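## Task

Put the scoop on the table right next to the litter pan, touching only the table and with its hollow facing up. The pan must stay where it is, and nothing may be knocked over.

## Robot and tools

Robot: two arms, left_arm and right_arm, each with a two-finger gripper. Base positions in the scene frame: left_arm at (-0.013, +0.313, 0) m, yawed very slightly; right_arm at (0, -0.256, 0) m. A camera stand sits behind the arms.

Scene frame: origin at table-top height, halfway between the nominal bases; +z up, +x away from the robot over the table, +y toward left_arm. Arm names do not match image left and right. Gripper frame: fingers point along its +z, and they open and close along its y. end_effector_position is the point between the pads, about 1 cm short of the fingertips.

execute_actions(actions, cameras): actions is a list of actions; each action is a list of 1 to 15 rows, one row per 1/30 s step, and a short action repeats its last row to fill 15 steps. Every row is a single list of 14 numbers covering both arms, each in [-1, 1]: left dx, dy, dz, rx, ry, rz, opening, then the same seven for right. The six pose numbers are an offset, not a pose: measured from that arm's Hand target as it stood when the action began, along the Hand target's own axes. All rows of one action share that starting point; the next action starts from the new Hand target, so repeating an offset moves further. Scale: 1.0 equals 0.6 m of travel or 180 degrees; rx, ry, rz form one rotation vector. Opening is absolute: +1 fully open (0.094 m), -1 closed. Six zeros re-send an arm's current Hand target; a 0 in the opening slot is a real half-open command, so repeat the present opening to keep the grip. cameras: list of names, ["all"], or []; default is all for an empty action list, none otherwise. An empty action list just reports state and images.

move(target, speed, blend, opening_speed, grip_force, blocking, cameras): target is one 14-number row laid out as above, or a list of up to 15 such rows, all offsets counted from the same starting Hand targets (not chained). Each gripper follows a straight path, all paths finishing together, at least 0.5 s and capped at 10 s for the whole list. speed: top speed in m/s, 0.002 to 2.9, default 0.25 (rotation up to twice that in rad/s); one value or one per target. blend: corner rounding in metres for a list; 0 stops at each target. opening_speed: rate of the opening command per second on the -1..1 scale, at least 0.2; use it to close gently. grip_force: newtons per pad, about 10 to 50 (50 is full), one value or one per arm; it stays set, and lower values close slowly. blocking=false returns after about 0.5 s while the motion continues. Paths do not avoid obstacles or the other arm; faster motion strays more and hits harder. The result adds a move: line giving the ending (done, off_target, moving, held, fault) and any limits (paced = pose clipped, held = steps withheld). Done means at rest within 10 mm and 2 degrees.

wait(seconds 0 to 10, cameras): lets time pass holding commands; returns early if a running move ends. stop(cameras): brakes the running move. zoom_image(camera, region [x0, y0, x1, y1] in pixels, at most 504 by 504): enlarges part of that camera's newest image. finished_scene(scene): ends the scene; irreversible; call nothing else in that reply.

Cameras, all 896x504: cam_head_left, cam_head_right, cam_high, cam_low, cam_left_wrist, cam_right_wrist.

Results: end_effector_position (m) and end_effector_quat_wxyz per arm in the scene frame; Hand target (last commanded pose after clipping, the base for the next offsets); Tool commands; grip_measured on the -1..1 opening scale (reads a little wide when empty, narrower than the part under full squeeze); grip_effort_nm (motor effort, negative closing; not a pad force); Joint positions (last value is the opening in metres), joint torques, and Joint velocities (may be omitted when all are within noise). Calls that ran actions also list positions at some steps. Reported poses can be off by a few centimetres, and friction or load can leave a gripper resting centimetres short of its target; sending that gap again as an offset fixes it. Each step the commanded orientation is limited to 40 degrees from the measured one.

Joint ranges (rad): waist -2.618 to 3.054, shoulder 0 to 3.142, elbow 0 to 3.142 (straight at 2.901), wrist pitch -1.571 to 1.571, wrist yaw -1.571 to 1.571, wrist roll -2.094 to 2.094.

Avoid: dropping the scoop from a height or releasing it while moving; fast impacts on the table, pan or fixtures; pressing into contact (a blocked arm keeps pushing until commanded back past its gripper); any contact between the two arms, grippers or wrist cameras; strain on a wrist camera cable; paths close to an arm's own base (route around it); anything leaving the table; moving or toppling the pan. Long holds, stretched-out poses and pushing at unreachable targets heat motors: MOTOR HOT appears near 75 °C, at 90 °C the arm folds and goes idle, at 100 °C it goes limp. To release, command an opening clearly above grip_measured.

Each tool is called after ">>>" as name([rows], argument=value, ...), one row to a line, values as JSON.

## Session

I'll start by looking at the scene.

>>> execute_actions(actions=[])

Scene clock: 0.00 s.
left_arm: end_effector_position=(+0.2862, +0.3074, +0.2176) grip_measured=+1.000 grip_effort_nm=n/a end_effector_quat_wxyz=(+0.488, -0.196, +0.849, +0.054) | right_arm: end_effector_position=(+0.3321, -0.1491, +0.2470) grip_measured=+1.000 grip_effort_nm=n/a end_effector_quat_wxyz=(+0.419, -0.063, +0.889, +0.175)
Joint positions: left_arm=[-0.349 0.911 0.779 -0.535 -0.579 -0.522 0.094] | right_arm=[0.195 1.103 1.026 -0.568 -0.218 0.163 0.094]
Joint velocities: within noise
Joint torques (N m): no reading
Heat: left arm: 34 °C; right arm: 38 °C.
Hand target: left_arm +0.2872, +0.3087, +0.2264; +0.499, -0.200, +0.842, +0.052 | right_arm +0.3345, -0.1483, +0.2616; +0.439, -0.067, +0.878, +0.177
Tool commands: left_gripper/opening=+1.0 right_gripper/opening=+1.0

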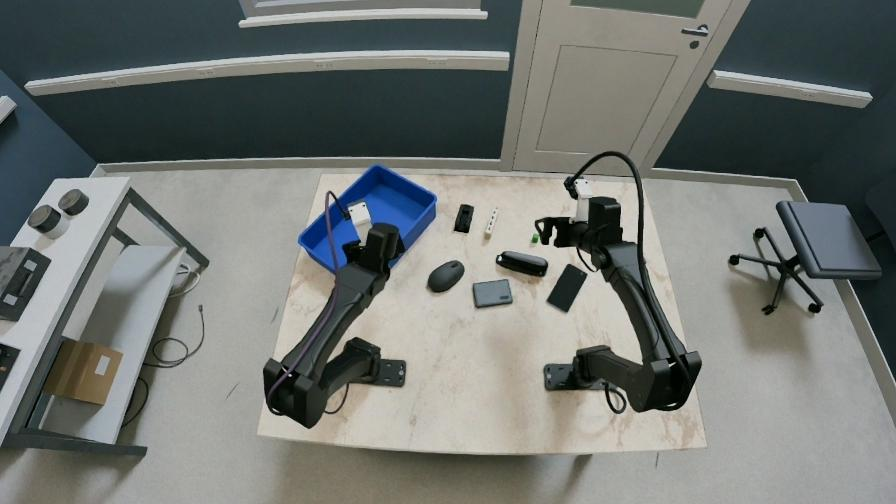

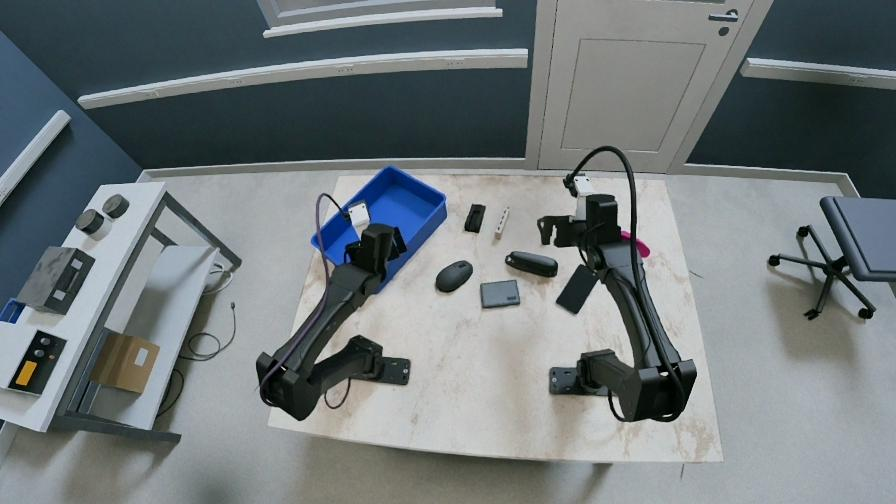

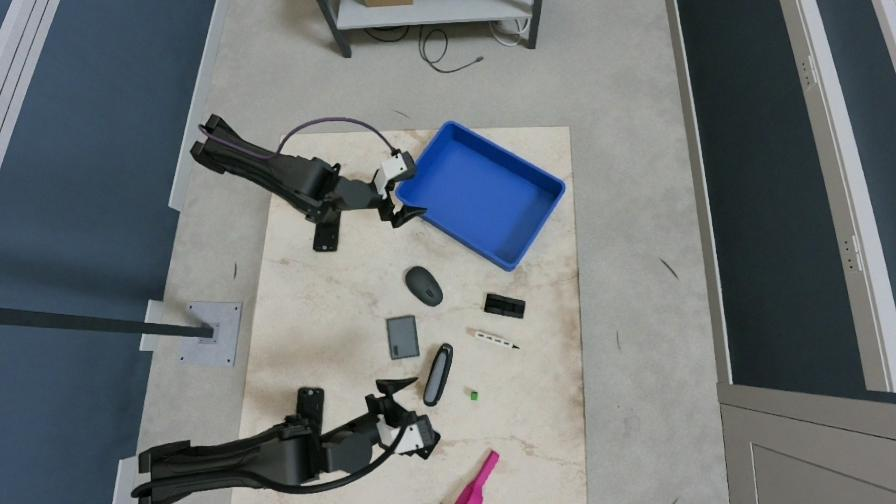

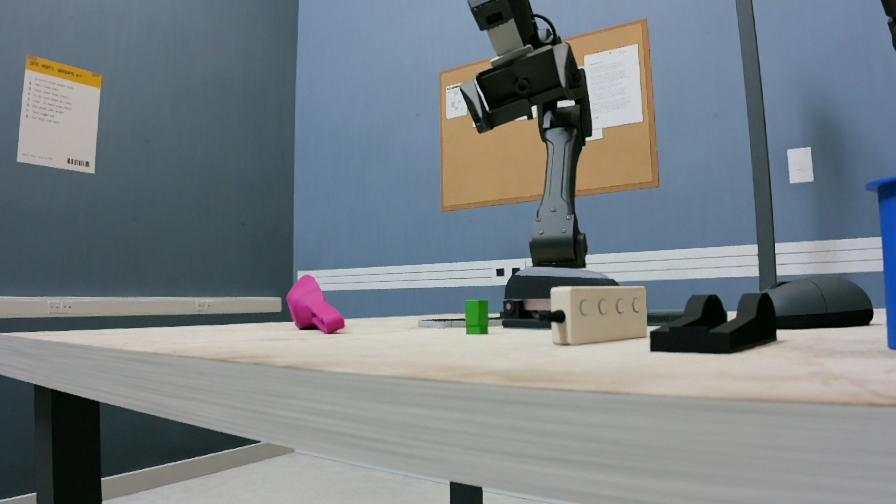

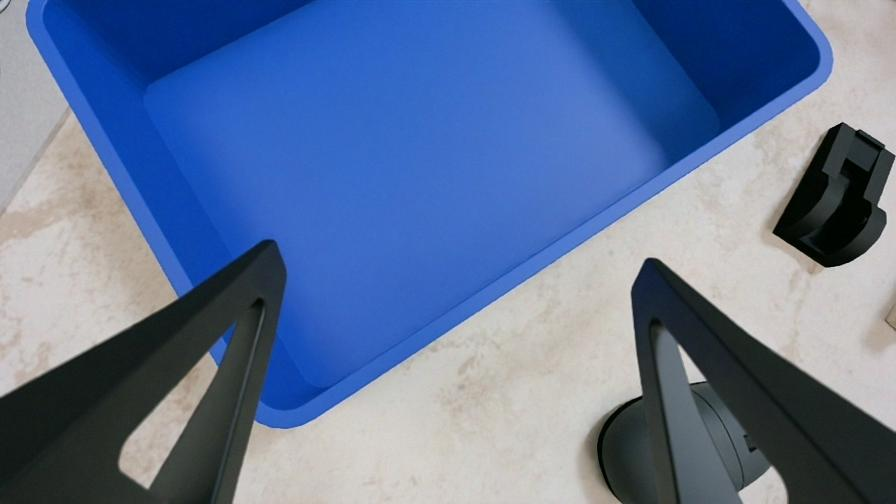

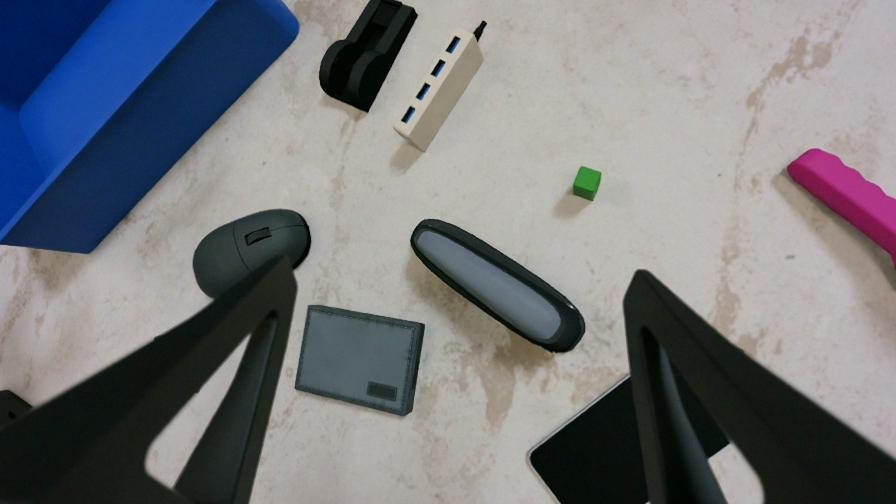

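>>> zoom_image(camera="cam_low", region=[240, 240, 440, 360])

>>> zoom_image(camera="cam_high", region=[360, 380, 560, 504])

>>> zoom_image(camera="cam_head_right", region=[520, 160, 720, 300])

Scaled by 2.520.

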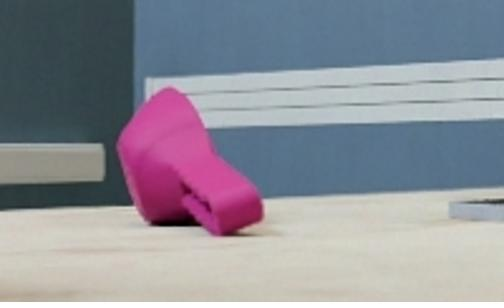

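Scaled by 2.520.

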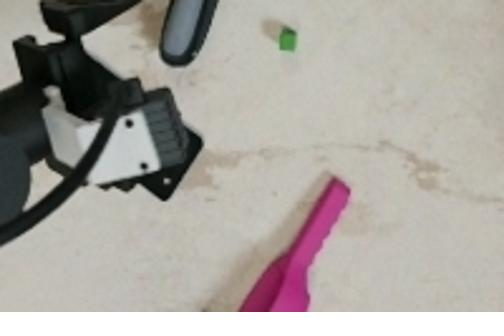

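Scaled by 2.520.

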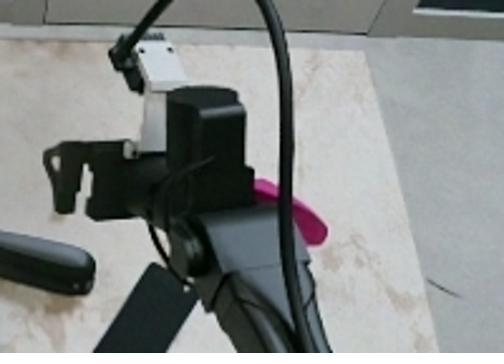

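>>> move(target=[0, 0, 0, 0, 0, 0, 1.0, -0.0424, 0.3105, -0.0990, 0, 0, 0, 1.0], speed=0.2, cameras=["all"])

Scene clock: 39.83 s.
left_arm: end_effector_position=(+0.2862, +0.3074, +0.2176) grip_measured=+1.000 grip_effort_nm=0.00 end_effector_quat_wxyz=(+0.488, -0.196, +0.849, +0.054) | right_arm: end_effector_position=(+0.2524, +0.0000, +0.3494) grip_measured=+1.000 grip_effort_nm=0.00 end_effector_quat_wxyz=(+0.427, -0.075, +0.885, +0.170)
Joint positions: left_arm=[-0.349 0.911 0.779 -0.535 -0.579 -0.522 0.094] | right_arm=[0.999 1.307 1.584 -0.964 0.429 0.624 0.094]
Joint torques (N m): left_arm=[-0.14 -2.66 7.92 1.51 -0.34 0.01] | right_arm=[0.53 -3.32 9.05 1.67 0.35 0.06]
Heat: left arm: 36 °C; right arm: 41 °C.
Hand target: left_arm +0.2872, +0.3087, +0.2264; +0.499, -0.200, +0.842, +0.052 | right_arm +0.2547, +0.0018, +0.3619; +0.439, -0.067, +0.878, +0.177
Off the commanded pose: left_arm 0.009 m, 2 deg | right_arm 0.013 m, 2 deg.
move: off_target (right_arm)

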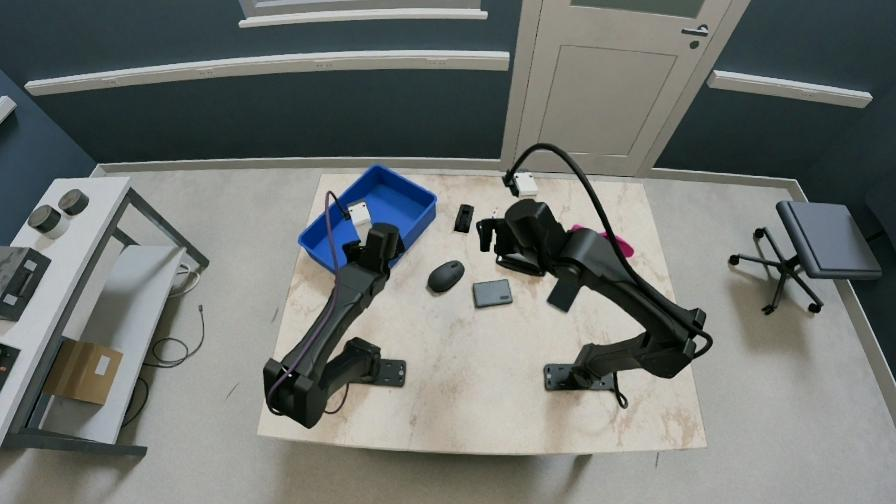

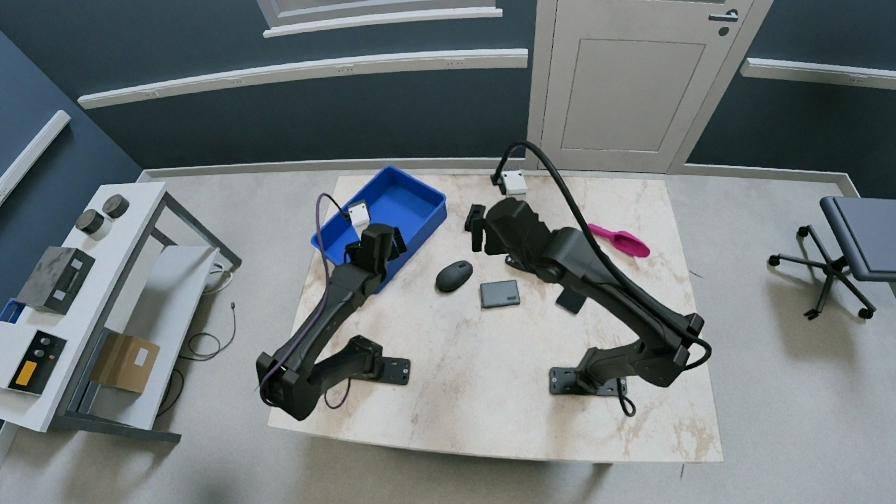

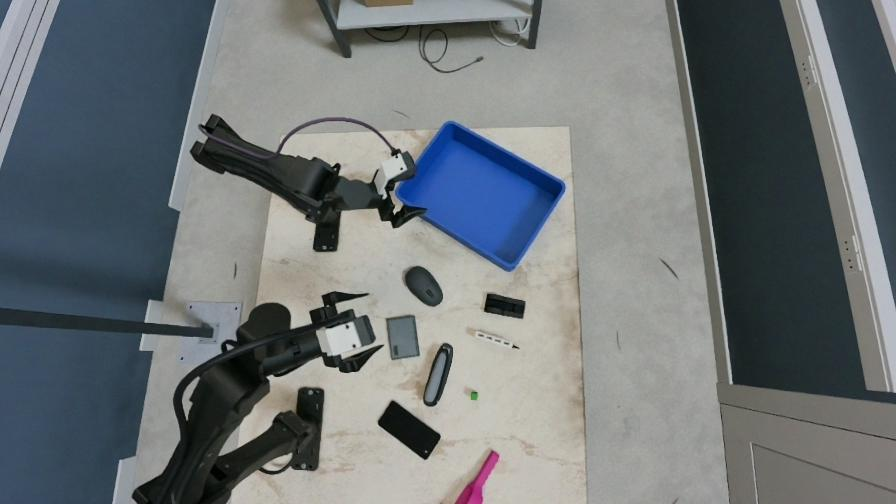

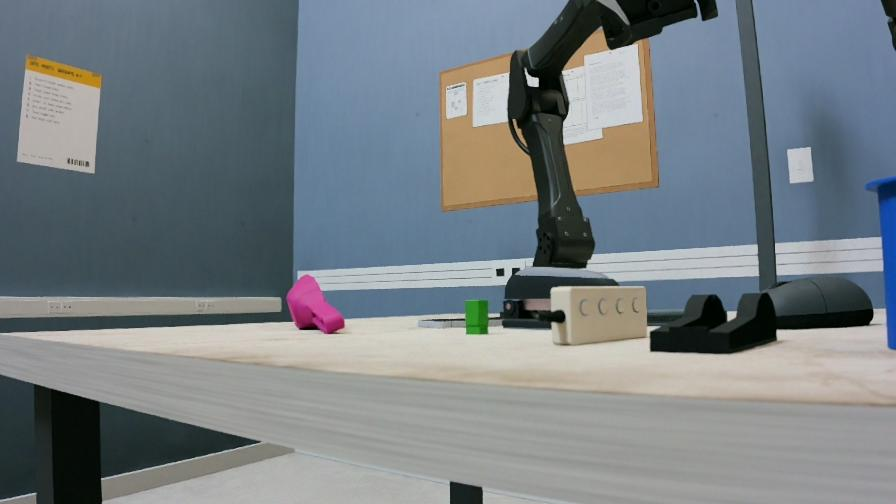

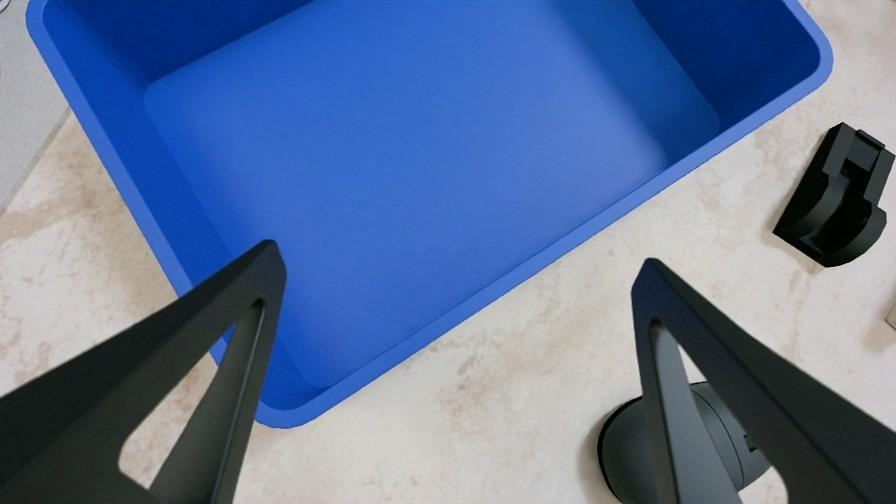

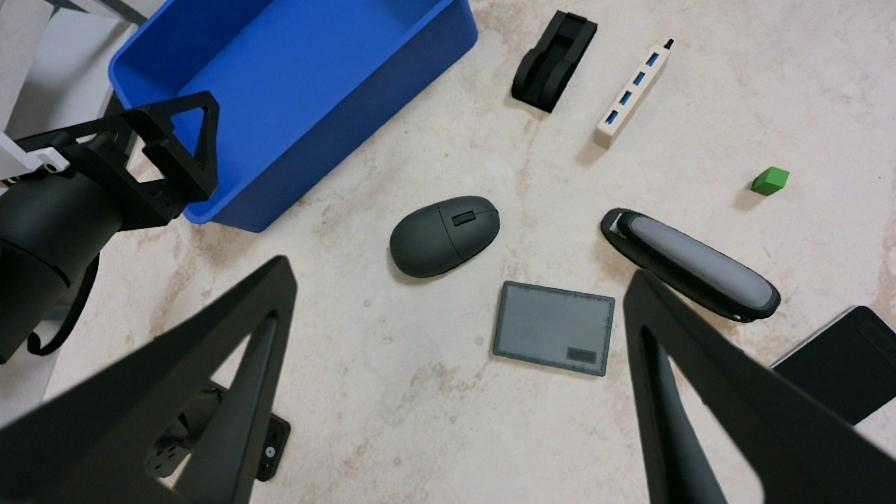

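>>> zoom_image(camera="cam_head_right", region=[570, 200, 670, 270])

>>> zoom_image(camera="cam_head_left", region=[550, 200, 670, 280])

>>> zoom_image(camera="cam_high", region=[440, 430, 520, 504])

Scaled by 5.040.

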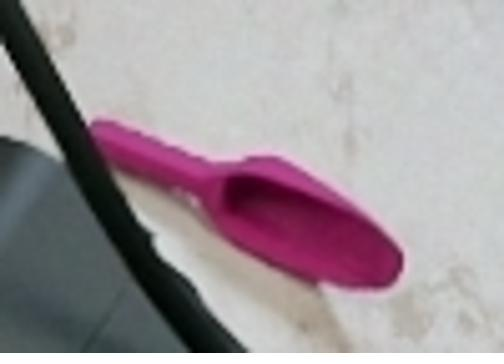

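Scaled by 4.200.

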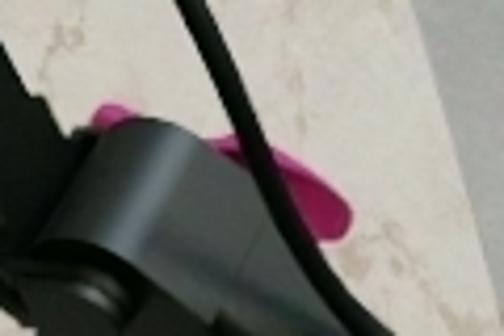

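Scaled by 6.300.

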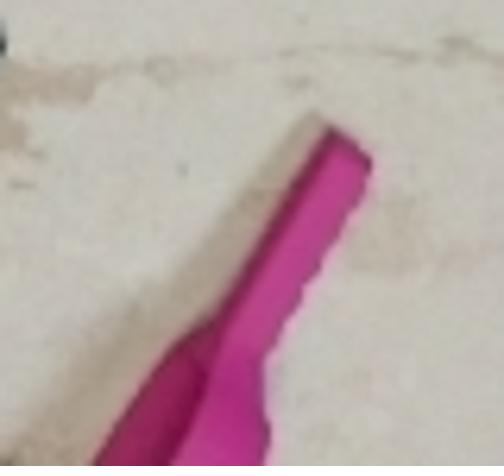

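>>> move(target=[0, 0, 0, 0, 0, 0, 1.0, 0.1162, -0.6156, -0.0656, 0.1945, 0.0834, 0.0826, 1.0], speed=0.25, cameras=["cam_right_wrist", "cam_high", "cam_head_left", "cam_head_right"])

Scene clock: 144.27 s.
left_arm: end_effector_position=(+0.2862, +0.3074, +0.2176) grip_measured=+1.000 grip_effort_nm=0.00 end_effector_quat_wxyz=(+0.488, -0.196, +0.849, +0.054) | right_arm: end_effector_position=(+0.2781, -0.3503, +0.2292) grip_measured=+1.000 grip_effort_nm=0.00 end_effector_quat_wxyz=(+0.281, +0.160, +0.945, -0.048)
Joint positions: left_arm=[-0.349 0.911 0.779 -0.535 -0.579 -0.522 0.094] | right_arm=[-0.328 1.171 1.243 -1.065 0.005 0.006 0.094]
Joint torques (N m): left_arm=[-0.09 -2.65 7.97 1.5 -0.35 0] | right_arm=[-0.7 -3.07 6.76 1.59 -0.08 -0.1]
Heat: left arm: 36 °C; right arm: 41 °C.
Hand target: left_arm +0.2872, +0.3087, +0.2264; +0.499, -0.200, +0.842, +0.052 | right_arm +0.2838, -0.3530, +0.2347; +0.296, +0.157, +0.941, -0.049
Off the commanded pose: left_arm 0.009 m, 2 deg | right_arm 0.008 m, 2 deg.
move: done
Images, in order (width x height): cam_head_left 896x504, cam_head_right 896x504, cam_high 896x504, cam_right_wrist 896x504.

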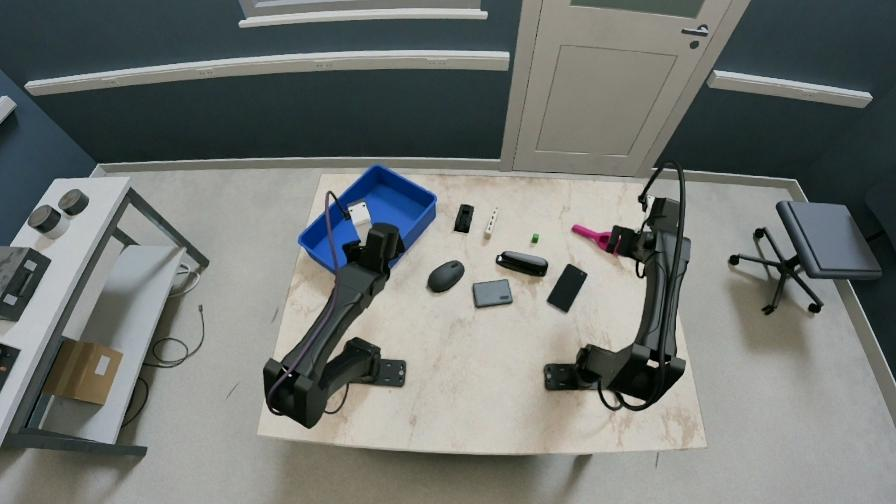

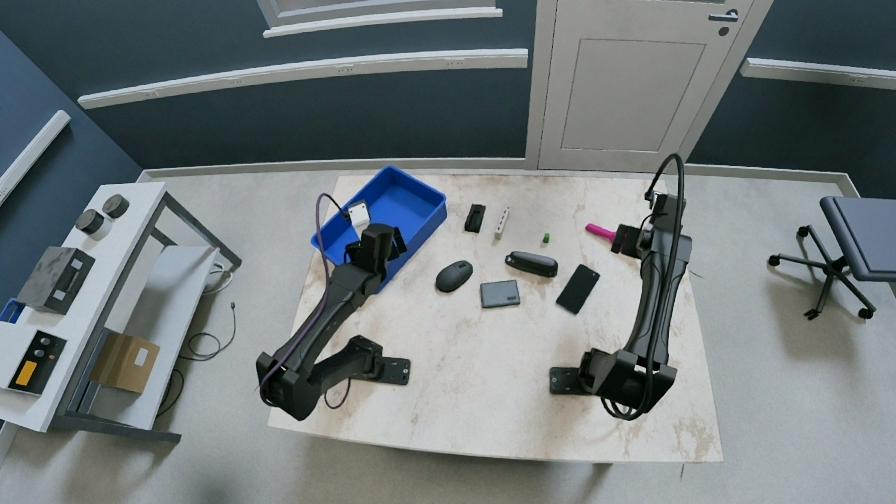

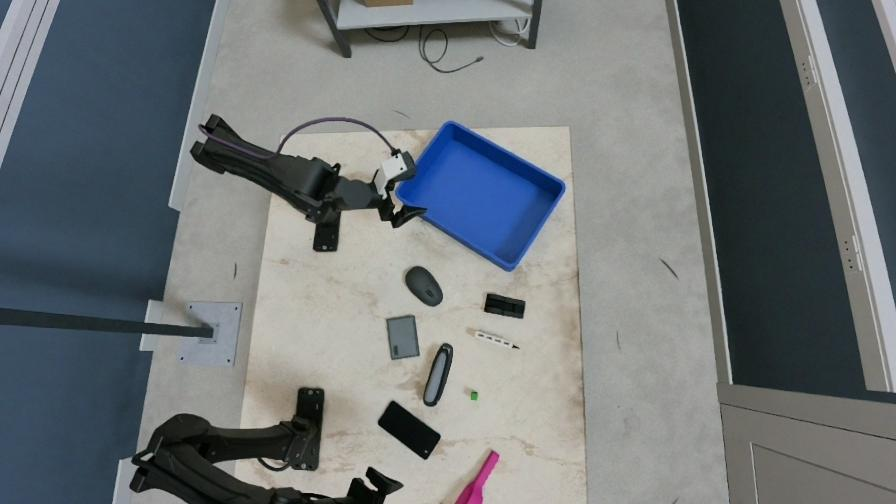

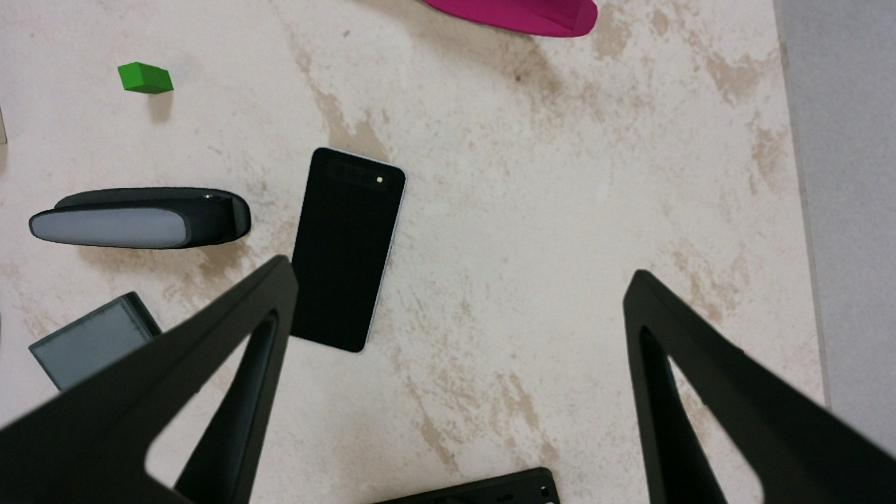

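>>> move(target=[0, 0, 0, 0, 0, 0, 1.0, -0.0822, -0.0205, 0.1445, 0, -0.2222, 0, 1.0], speed=0.2, cameras=["cam_right_wrist", "cam_high", "cam_head_right"])

Scene clock: 183.60 s.
left_arm: end_effector_position=(+0.2862, +0.3074, +0.2176) grip_measured=+1.000 grip_effort_nm=0.00 end_effector_quat_wxyz=(+0.488, -0.196, +0.849, +0.054) | right_arm: end_effector_position=(+0.3626, -0.3909, +0.1855) grip_measured=+1.000 grip_effort_nm=0.00 end_effector_quat_wxyz=(+0.588, +0.132, +0.792, -0.098)
Joint positions: left_arm=[-0.349 0.911 0.779 -0.535 -0.579 -0.522 0.094] | right_arm=[-0.383 1.172 0.507 0.372 -0.051 -0.015 0.094]
Joint torques (N m): left_arm=[-0.06 -2.65 7.99 1.5 -0.32 0.01] | right_arm=[-0.83 -2.92 7.06 2.26 -0.05 -0.04]
Heat: left arm: 37 °C; right arm: 41 °C.
Hand target: left_arm +0.2872, +0.3087, +0.2264; +0.499, -0.200, +0.842, +0.052 | right_arm +0.3650, -0.3940, +0.1917; +0.600, +0.131, +0.783, -0.100
Off the commanded pose: left_arm 0.009 m, 2 deg | right_arm 0.007 m, 2 deg.
move: done
Images, in order (width x height): cam_head_right 896x504, cam_high 896x504, cam_right_wrist 896x504.

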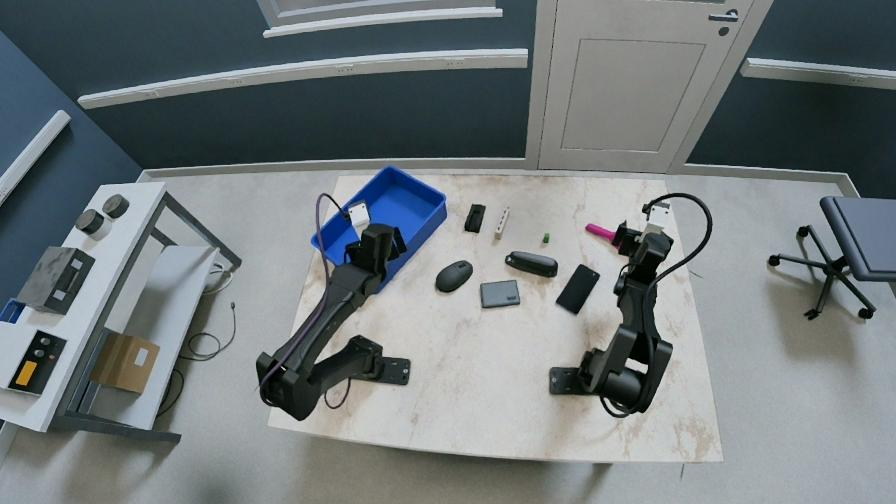

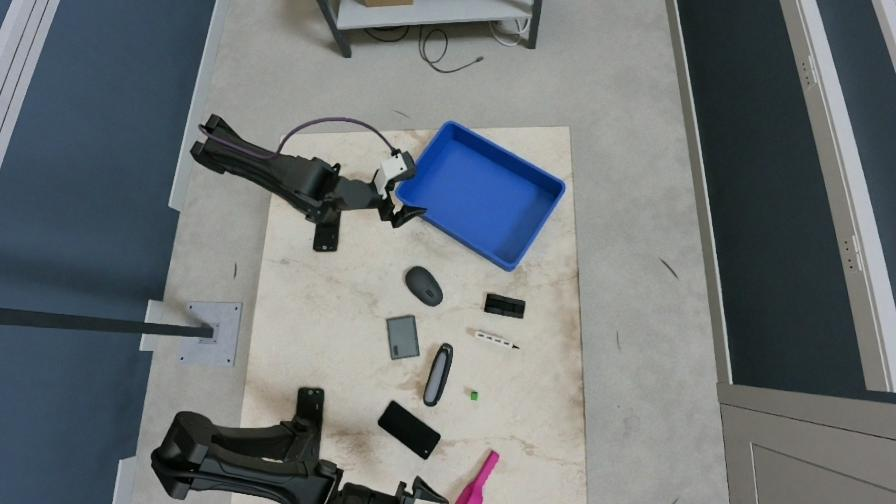

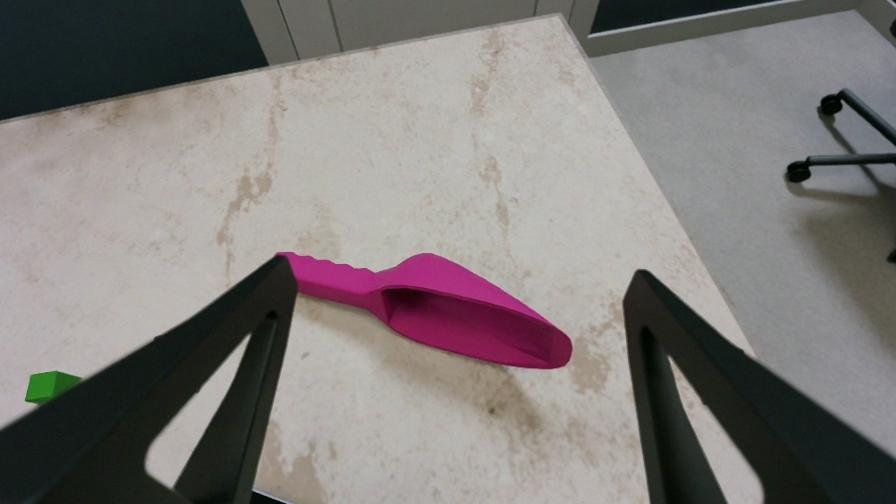

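>>> zoom_image(camera="cam_right_wrist", region=[260, 220, 600, 400])

Scaled by 1.482.

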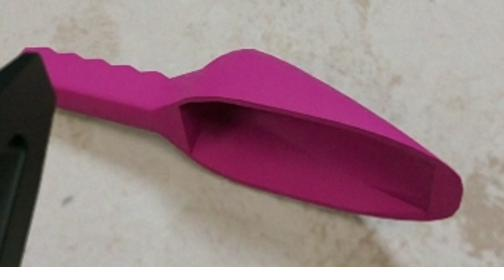

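>>> zoom_image(camera="cam_right_wrist", region=[270, 230, 450, 350])

>>> zoom_image(camera="cam_right_wrist", region=[420, 230, 600, 390])

>>> zoom_image(camera="cam_head_right", region=[290, 150, 470, 310])

Scaled by 2.800.

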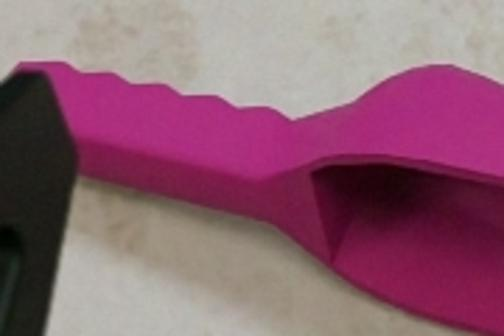

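Scaled by 2.800.

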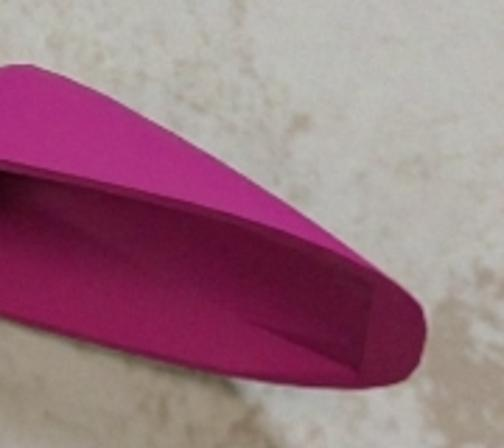

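Scaled by 2.800.

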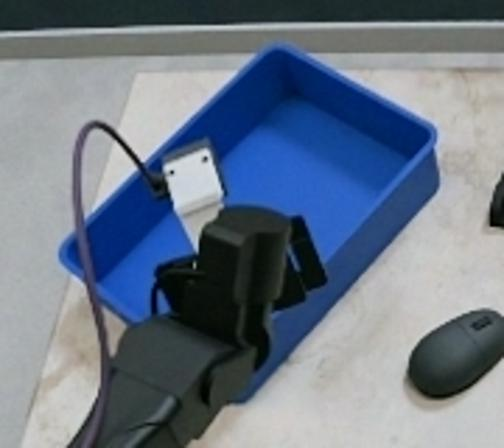

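>>> move(target=[0, 0, 0, 0, 0, 0, 1.0, 0.1700, 0.0329, 0.0342, 0.1230, 0.0080, 0.5248, -0.362], speed=0.15, cameras=["cam_right_wrist", "cam_low", "cam_head_right"])

Scene clock: 464.87 s.
left_arm: end_effector_position=(+0.2862, +0.3074, +0.2176) grip_measured=+1.000 grip_effort_nm=0.00 end_effector_quat_wxyz=(+0.488, -0.196, +0.849, +0.054) | right_arm: end_effector_position=(+0.3574, -0.3714, +0.0801) grip_measured=-0.360 grip_effort_nm=-0.11 end_effector_quat_wxyz=(+0.429, +0.766, +0.415, +0.239)
Joint positions: left_arm=[-0.349 0.911 0.779 -0.535 -0.579 -0.522 0.094] | right_arm=[-0.149 1.429 0.461 0.385 0.354 1.807 0.03]
Joint torques (N m): left_arm=[-0.09 -2.56 8.03 1.5 -0.34 0] | right_arm=[0.77 -3.9 8.31 1.7 0.36 -0.1]
Heat: left arm: 39 °C; right arm: 48 °C.
Hand target: left_arm +0.2872, +0.3087, +0.2264; +0.499, -0.200, +0.842, +0.052 | right_arm +0.3651, -0.3730, +0.0881; +0.439, +0.761, +0.412, +0.239
Off the commanded pose: left_arm 0.009 m, 2 deg | right_arm 0.011 m, 1 deg.
move: off_target (right_arm)
Images, in order (width x height): cam_head_right 896x504, cam_low 896x504, cam_right_wrist 896x504.

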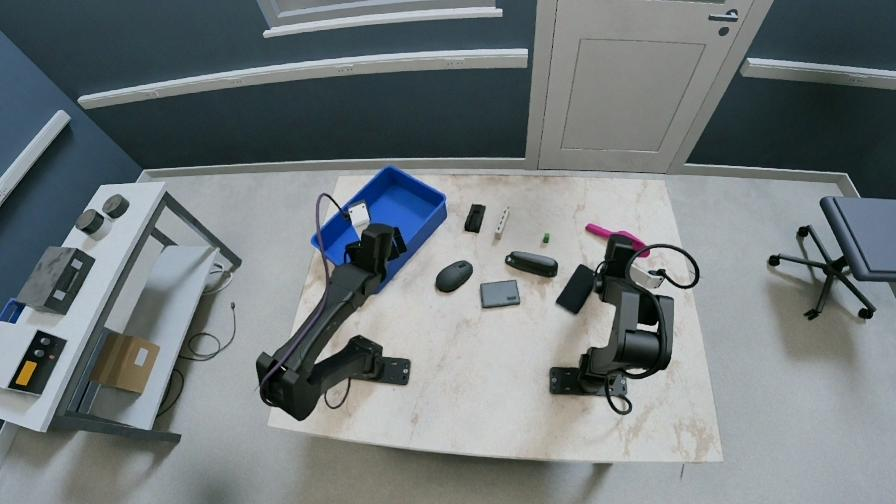

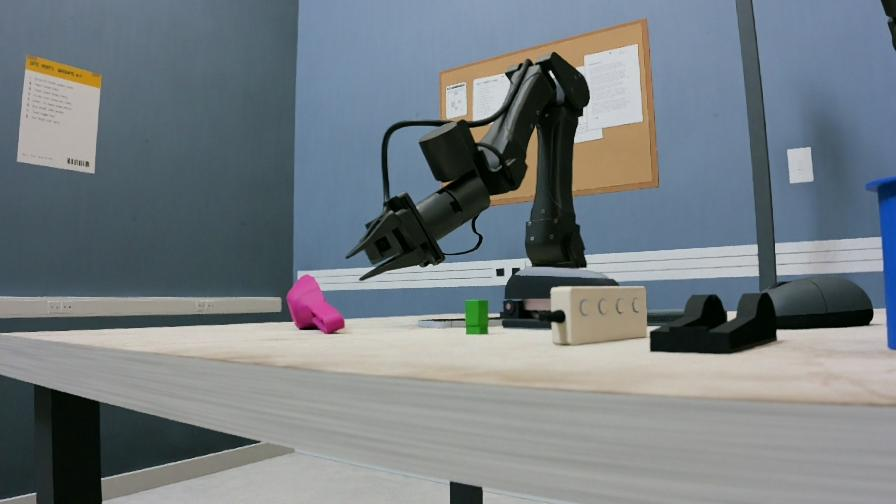

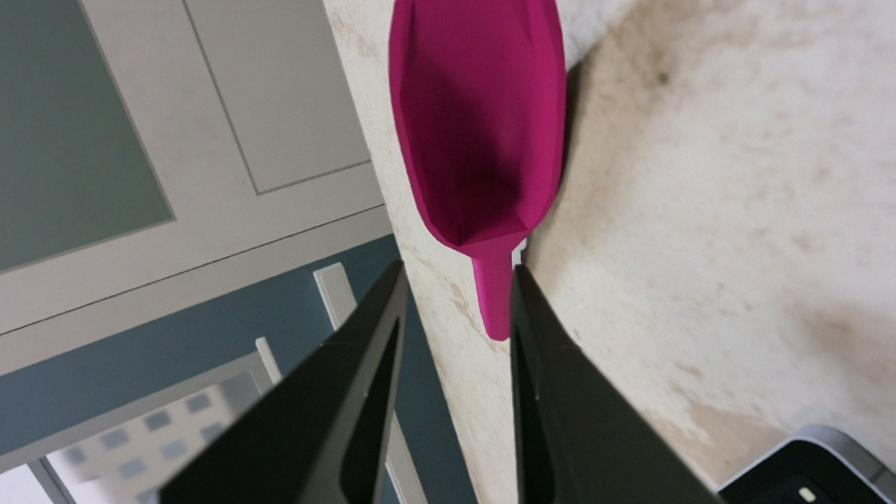

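>>> move(target=[0, 0, 0, 0, 0, 0, 1.0, -0.0083, 0.03, 0.0333, 0, 0, -0.0389, -0.362], speed=0.1, cameras=["cam_right_wrist", "cam_low"])

Scene clock: 563.27 s.
left_arm: end_effector_position=(+0.2862, +0.3074, +0.2176) grip_measured=+1.000 grip_effort_nm=-0.01 end_effector_quat_wxyz=(+0.488, -0.196, +0.849, +0.054) | right_arm: end_effector_position=(+0.3776, -0.3858, +0.0864) grip_measured=-0.360 grip_effort_nm=-0.11 end_effector_quat_wxyz=(+0.443, +0.740, +0.458, +0.215)
Joint positions: left_arm=[-0.349 0.911 0.779 -0.535 -0.579 -0.522 0.094] | right_arm=[-0.194 1.5 0.55 0.377 0.316 1.665 0.03]
Joint torques (N m): left_arm=[-0.1 -2.62 8.01 1.53 -0.34 0.01] | right_arm=[-0.77 -4.46 8.39 1.75 0.22 -0.23]
Heat: left arm: 39 °C; right arm: 47 °C.
Hand target: left_arm +0.2872, +0.3087, +0.2264; +0.499, -0.200, +0.842, +0.052 | right_arm +0.3844, -0.3916, +0.0936; +0.453, +0.735, +0.458, +0.212
Off the commanded pose: left_arm 0.009 m, 2 deg | right_arm 0.012 m, 1 deg.
move: off_target (right_arm)
Images, in order (width x height): cam_low 896x504, cam_right_wrist 896x504.

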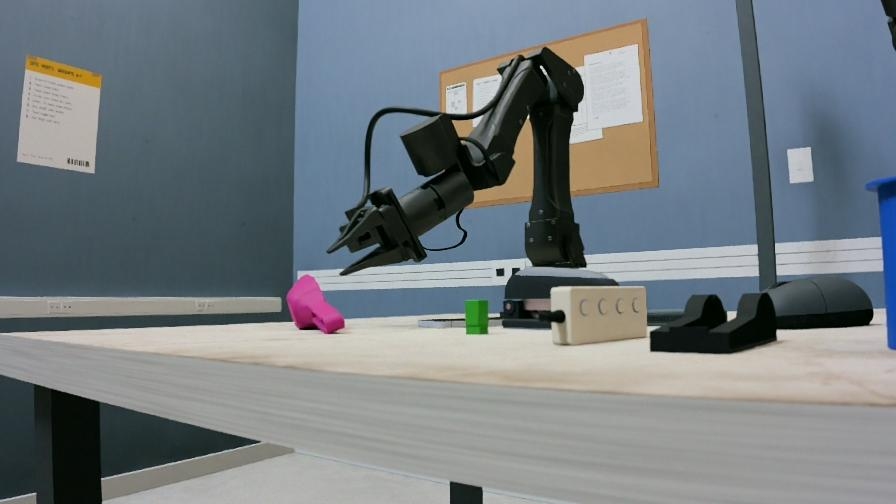

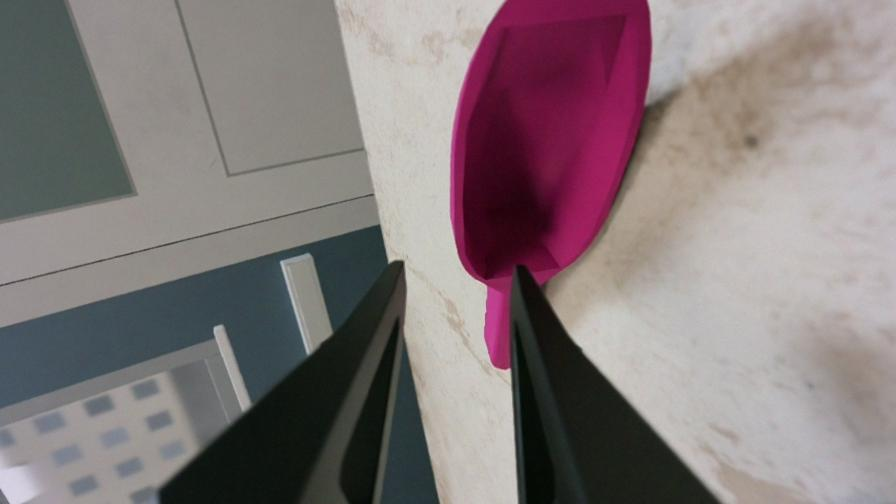

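>>> move(target=[0, 0, 0, 0, 0, 0, 1.0, 0.0333, 0.0, 0.0583, 0, 0, 0, -0.362], speed=0.1, cameras=["cam_right_wrist", "cam_low", "cam_high"])

Scene clock: 629.50 s.
left_arm: end_effector_position=(+0.2862, +0.3074, +0.2176) grip_measured=+1.000 grip_effort_nm=0.00 end_effector_quat_wxyz=(+0.488, -0.196, +0.849, +0.054) | right_arm: end_effector_position=(+0.4090, -0.3879, +0.0645) grip_measured=-0.360 grip_effort_nm=-0.11 end_effector_quat_wxyz=(+0.437, +0.741, +0.466, +0.207)
Joint positions: left_arm=[-0.349 0.911 0.779 -0.535 -0.579 -0.522 0.094] | right_arm=[-0.181 1.688 0.649 0.444 0.325 1.665 0.03]
Joint torques (N m): left_arm=[-0.08 -2.65 8.02 1.5 -0.33 0.01] | right_arm=[0.65 -5.59 7.94 1.94 0.34 -0.08]
Heat: left arm: 39 °C; right arm: 45 °C.
Hand target: left_arm +0.2872, +0.3087, +0.2264; +0.499, -0.200, +0.842, +0.052 | right_arm +0.4195, -0.3908, +0.0739; +0.453, +0.735, +0.458, +0.211
Off the commanded pose: left_arm 0.009 m, 2 deg | right_arm 0.015 m, 2 deg.
move: off_target (right_arm)
Images, in order (width x height): cam_high 896x504, cam_low 896x504, cam_right_wrist 896x504.

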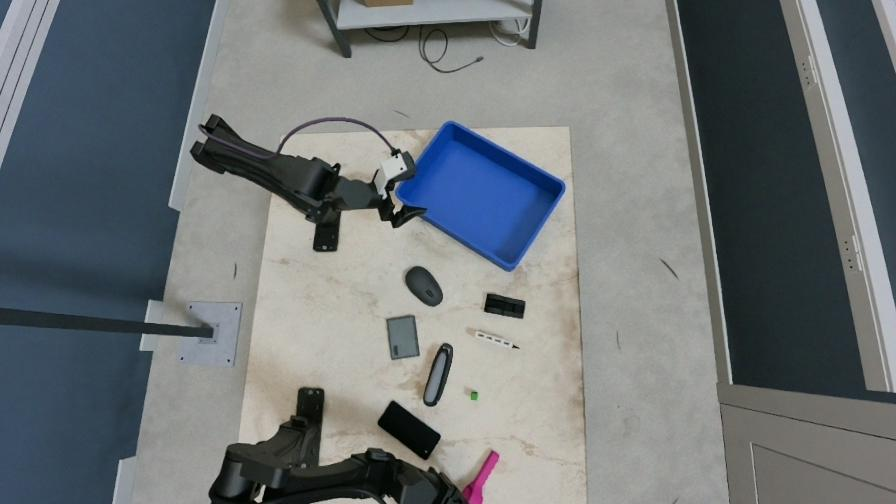

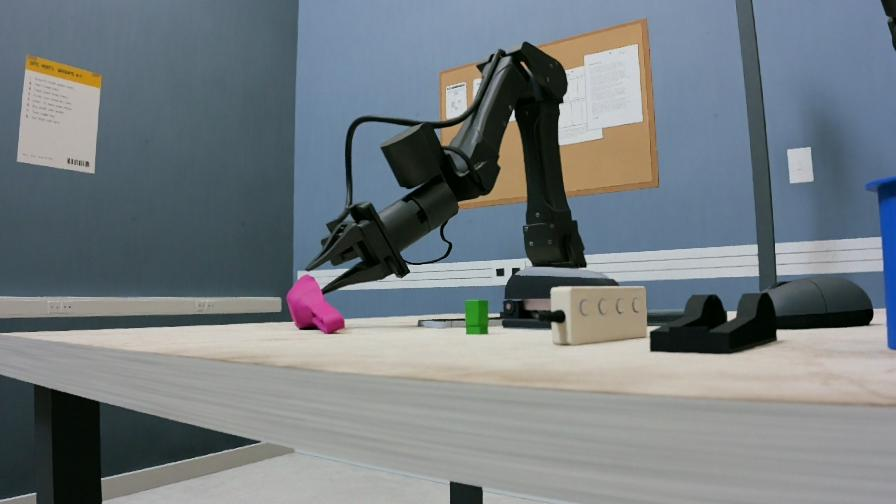

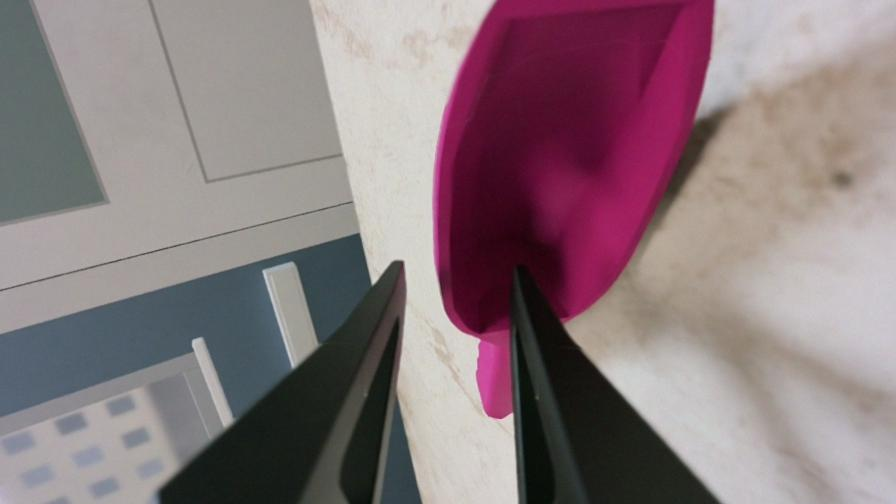

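>>> zoom_image(camera="cam_right_wrist", region=[340, 140, 640, 440])

>>> zoom_image(camera="cam_low", region=[260, 180, 440, 360])

Scaled by 1.680.

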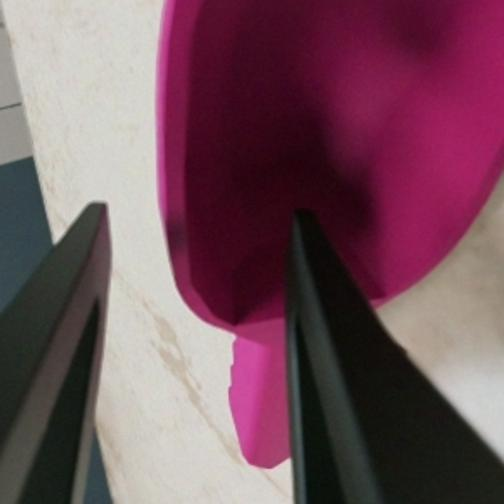

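Scaled by 2.800.

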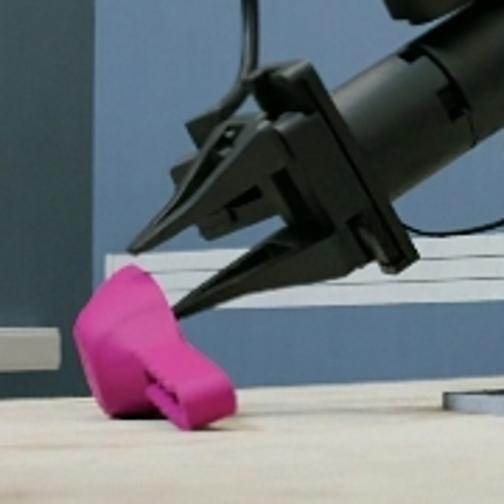

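>>> move([
  [0, 0, 0, 0, 0, 0, 1.0, -0.0333, 0.0083, 0.0, 0, 0, 0, -0.362],
  [0, 0, 0, 0, 0, 0, 1.0, -0.0333, 0.0083, 0.03, 0, 0, 0, -0.362],
], speed=0.05, cameras=["cam_right_wrist", "cam_low"])

Scene clock: 686.80 s.
left_arm: end_effector_position=(+0.2862, +0.3074, +0.2176) grip_measured=+1.000 grip_effort_nm=0.00 end_effector_quat_wxyz=(+0.488, -0.196, +0.849, +0.054) | right_arm: end_effector_position=(+0.4155, -0.4104, +0.0618) grip_measured=-0.360 grip_effort_nm=-0.11 end_effector_quat_wxyz=(+0.437, +0.743, +0.462, +0.209)
Joint positions: left_arm=[-0.349 0.911 0.779 -0.535 -0.579 -0.522 0.094] | right_arm=[-0.25 1.736 0.687 0.465 0.269 1.634 0.03]
Joint torques (N m): left_arm=[-0.09 -2.7 8.01 1.52 -0.34 -0.01] | right_arm=[-0.75 -6.09 7.91 1.99 0.2 -0.23]
Heat: left arm: 40 °C; right arm: 46 °C.
Hand target: left_arm +0.2872, +0.3087, +0.2264; +0.499, -0.200, +0.842, +0.052 | right_arm +0.4252, -0.4175, +0.0713; +0.453, +0.735, +0.458, +0.211
Off the commanded pose: left_arm 0.009 m, 2 deg | right_arm 0.015 m, 2 deg.
move: off_target (right_arm)
Images, in order (width x height): cam_low 896x504, cam_right_wrist 896x504.

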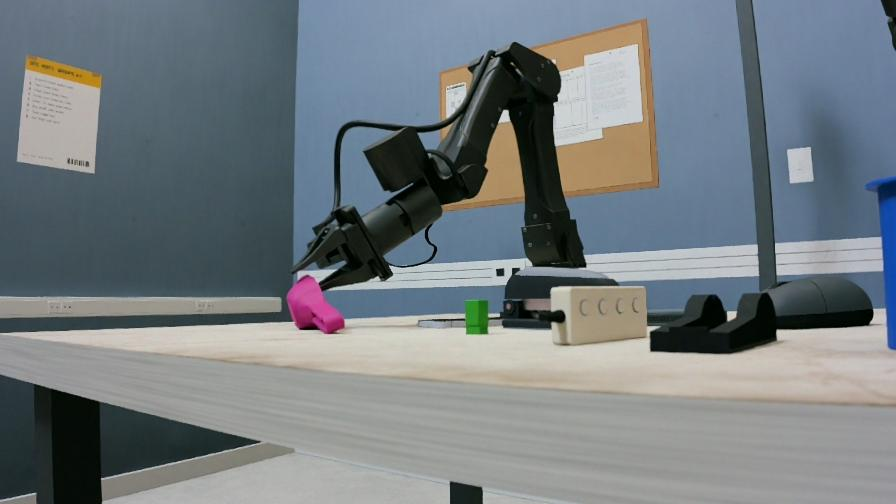

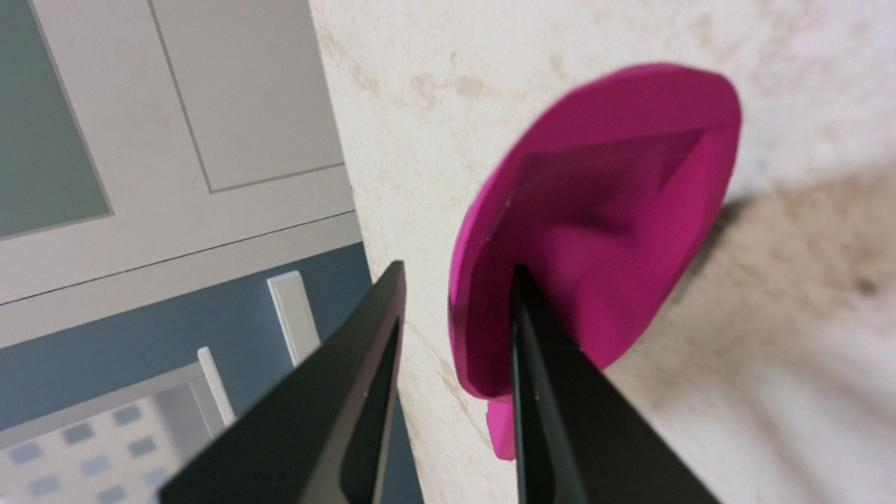

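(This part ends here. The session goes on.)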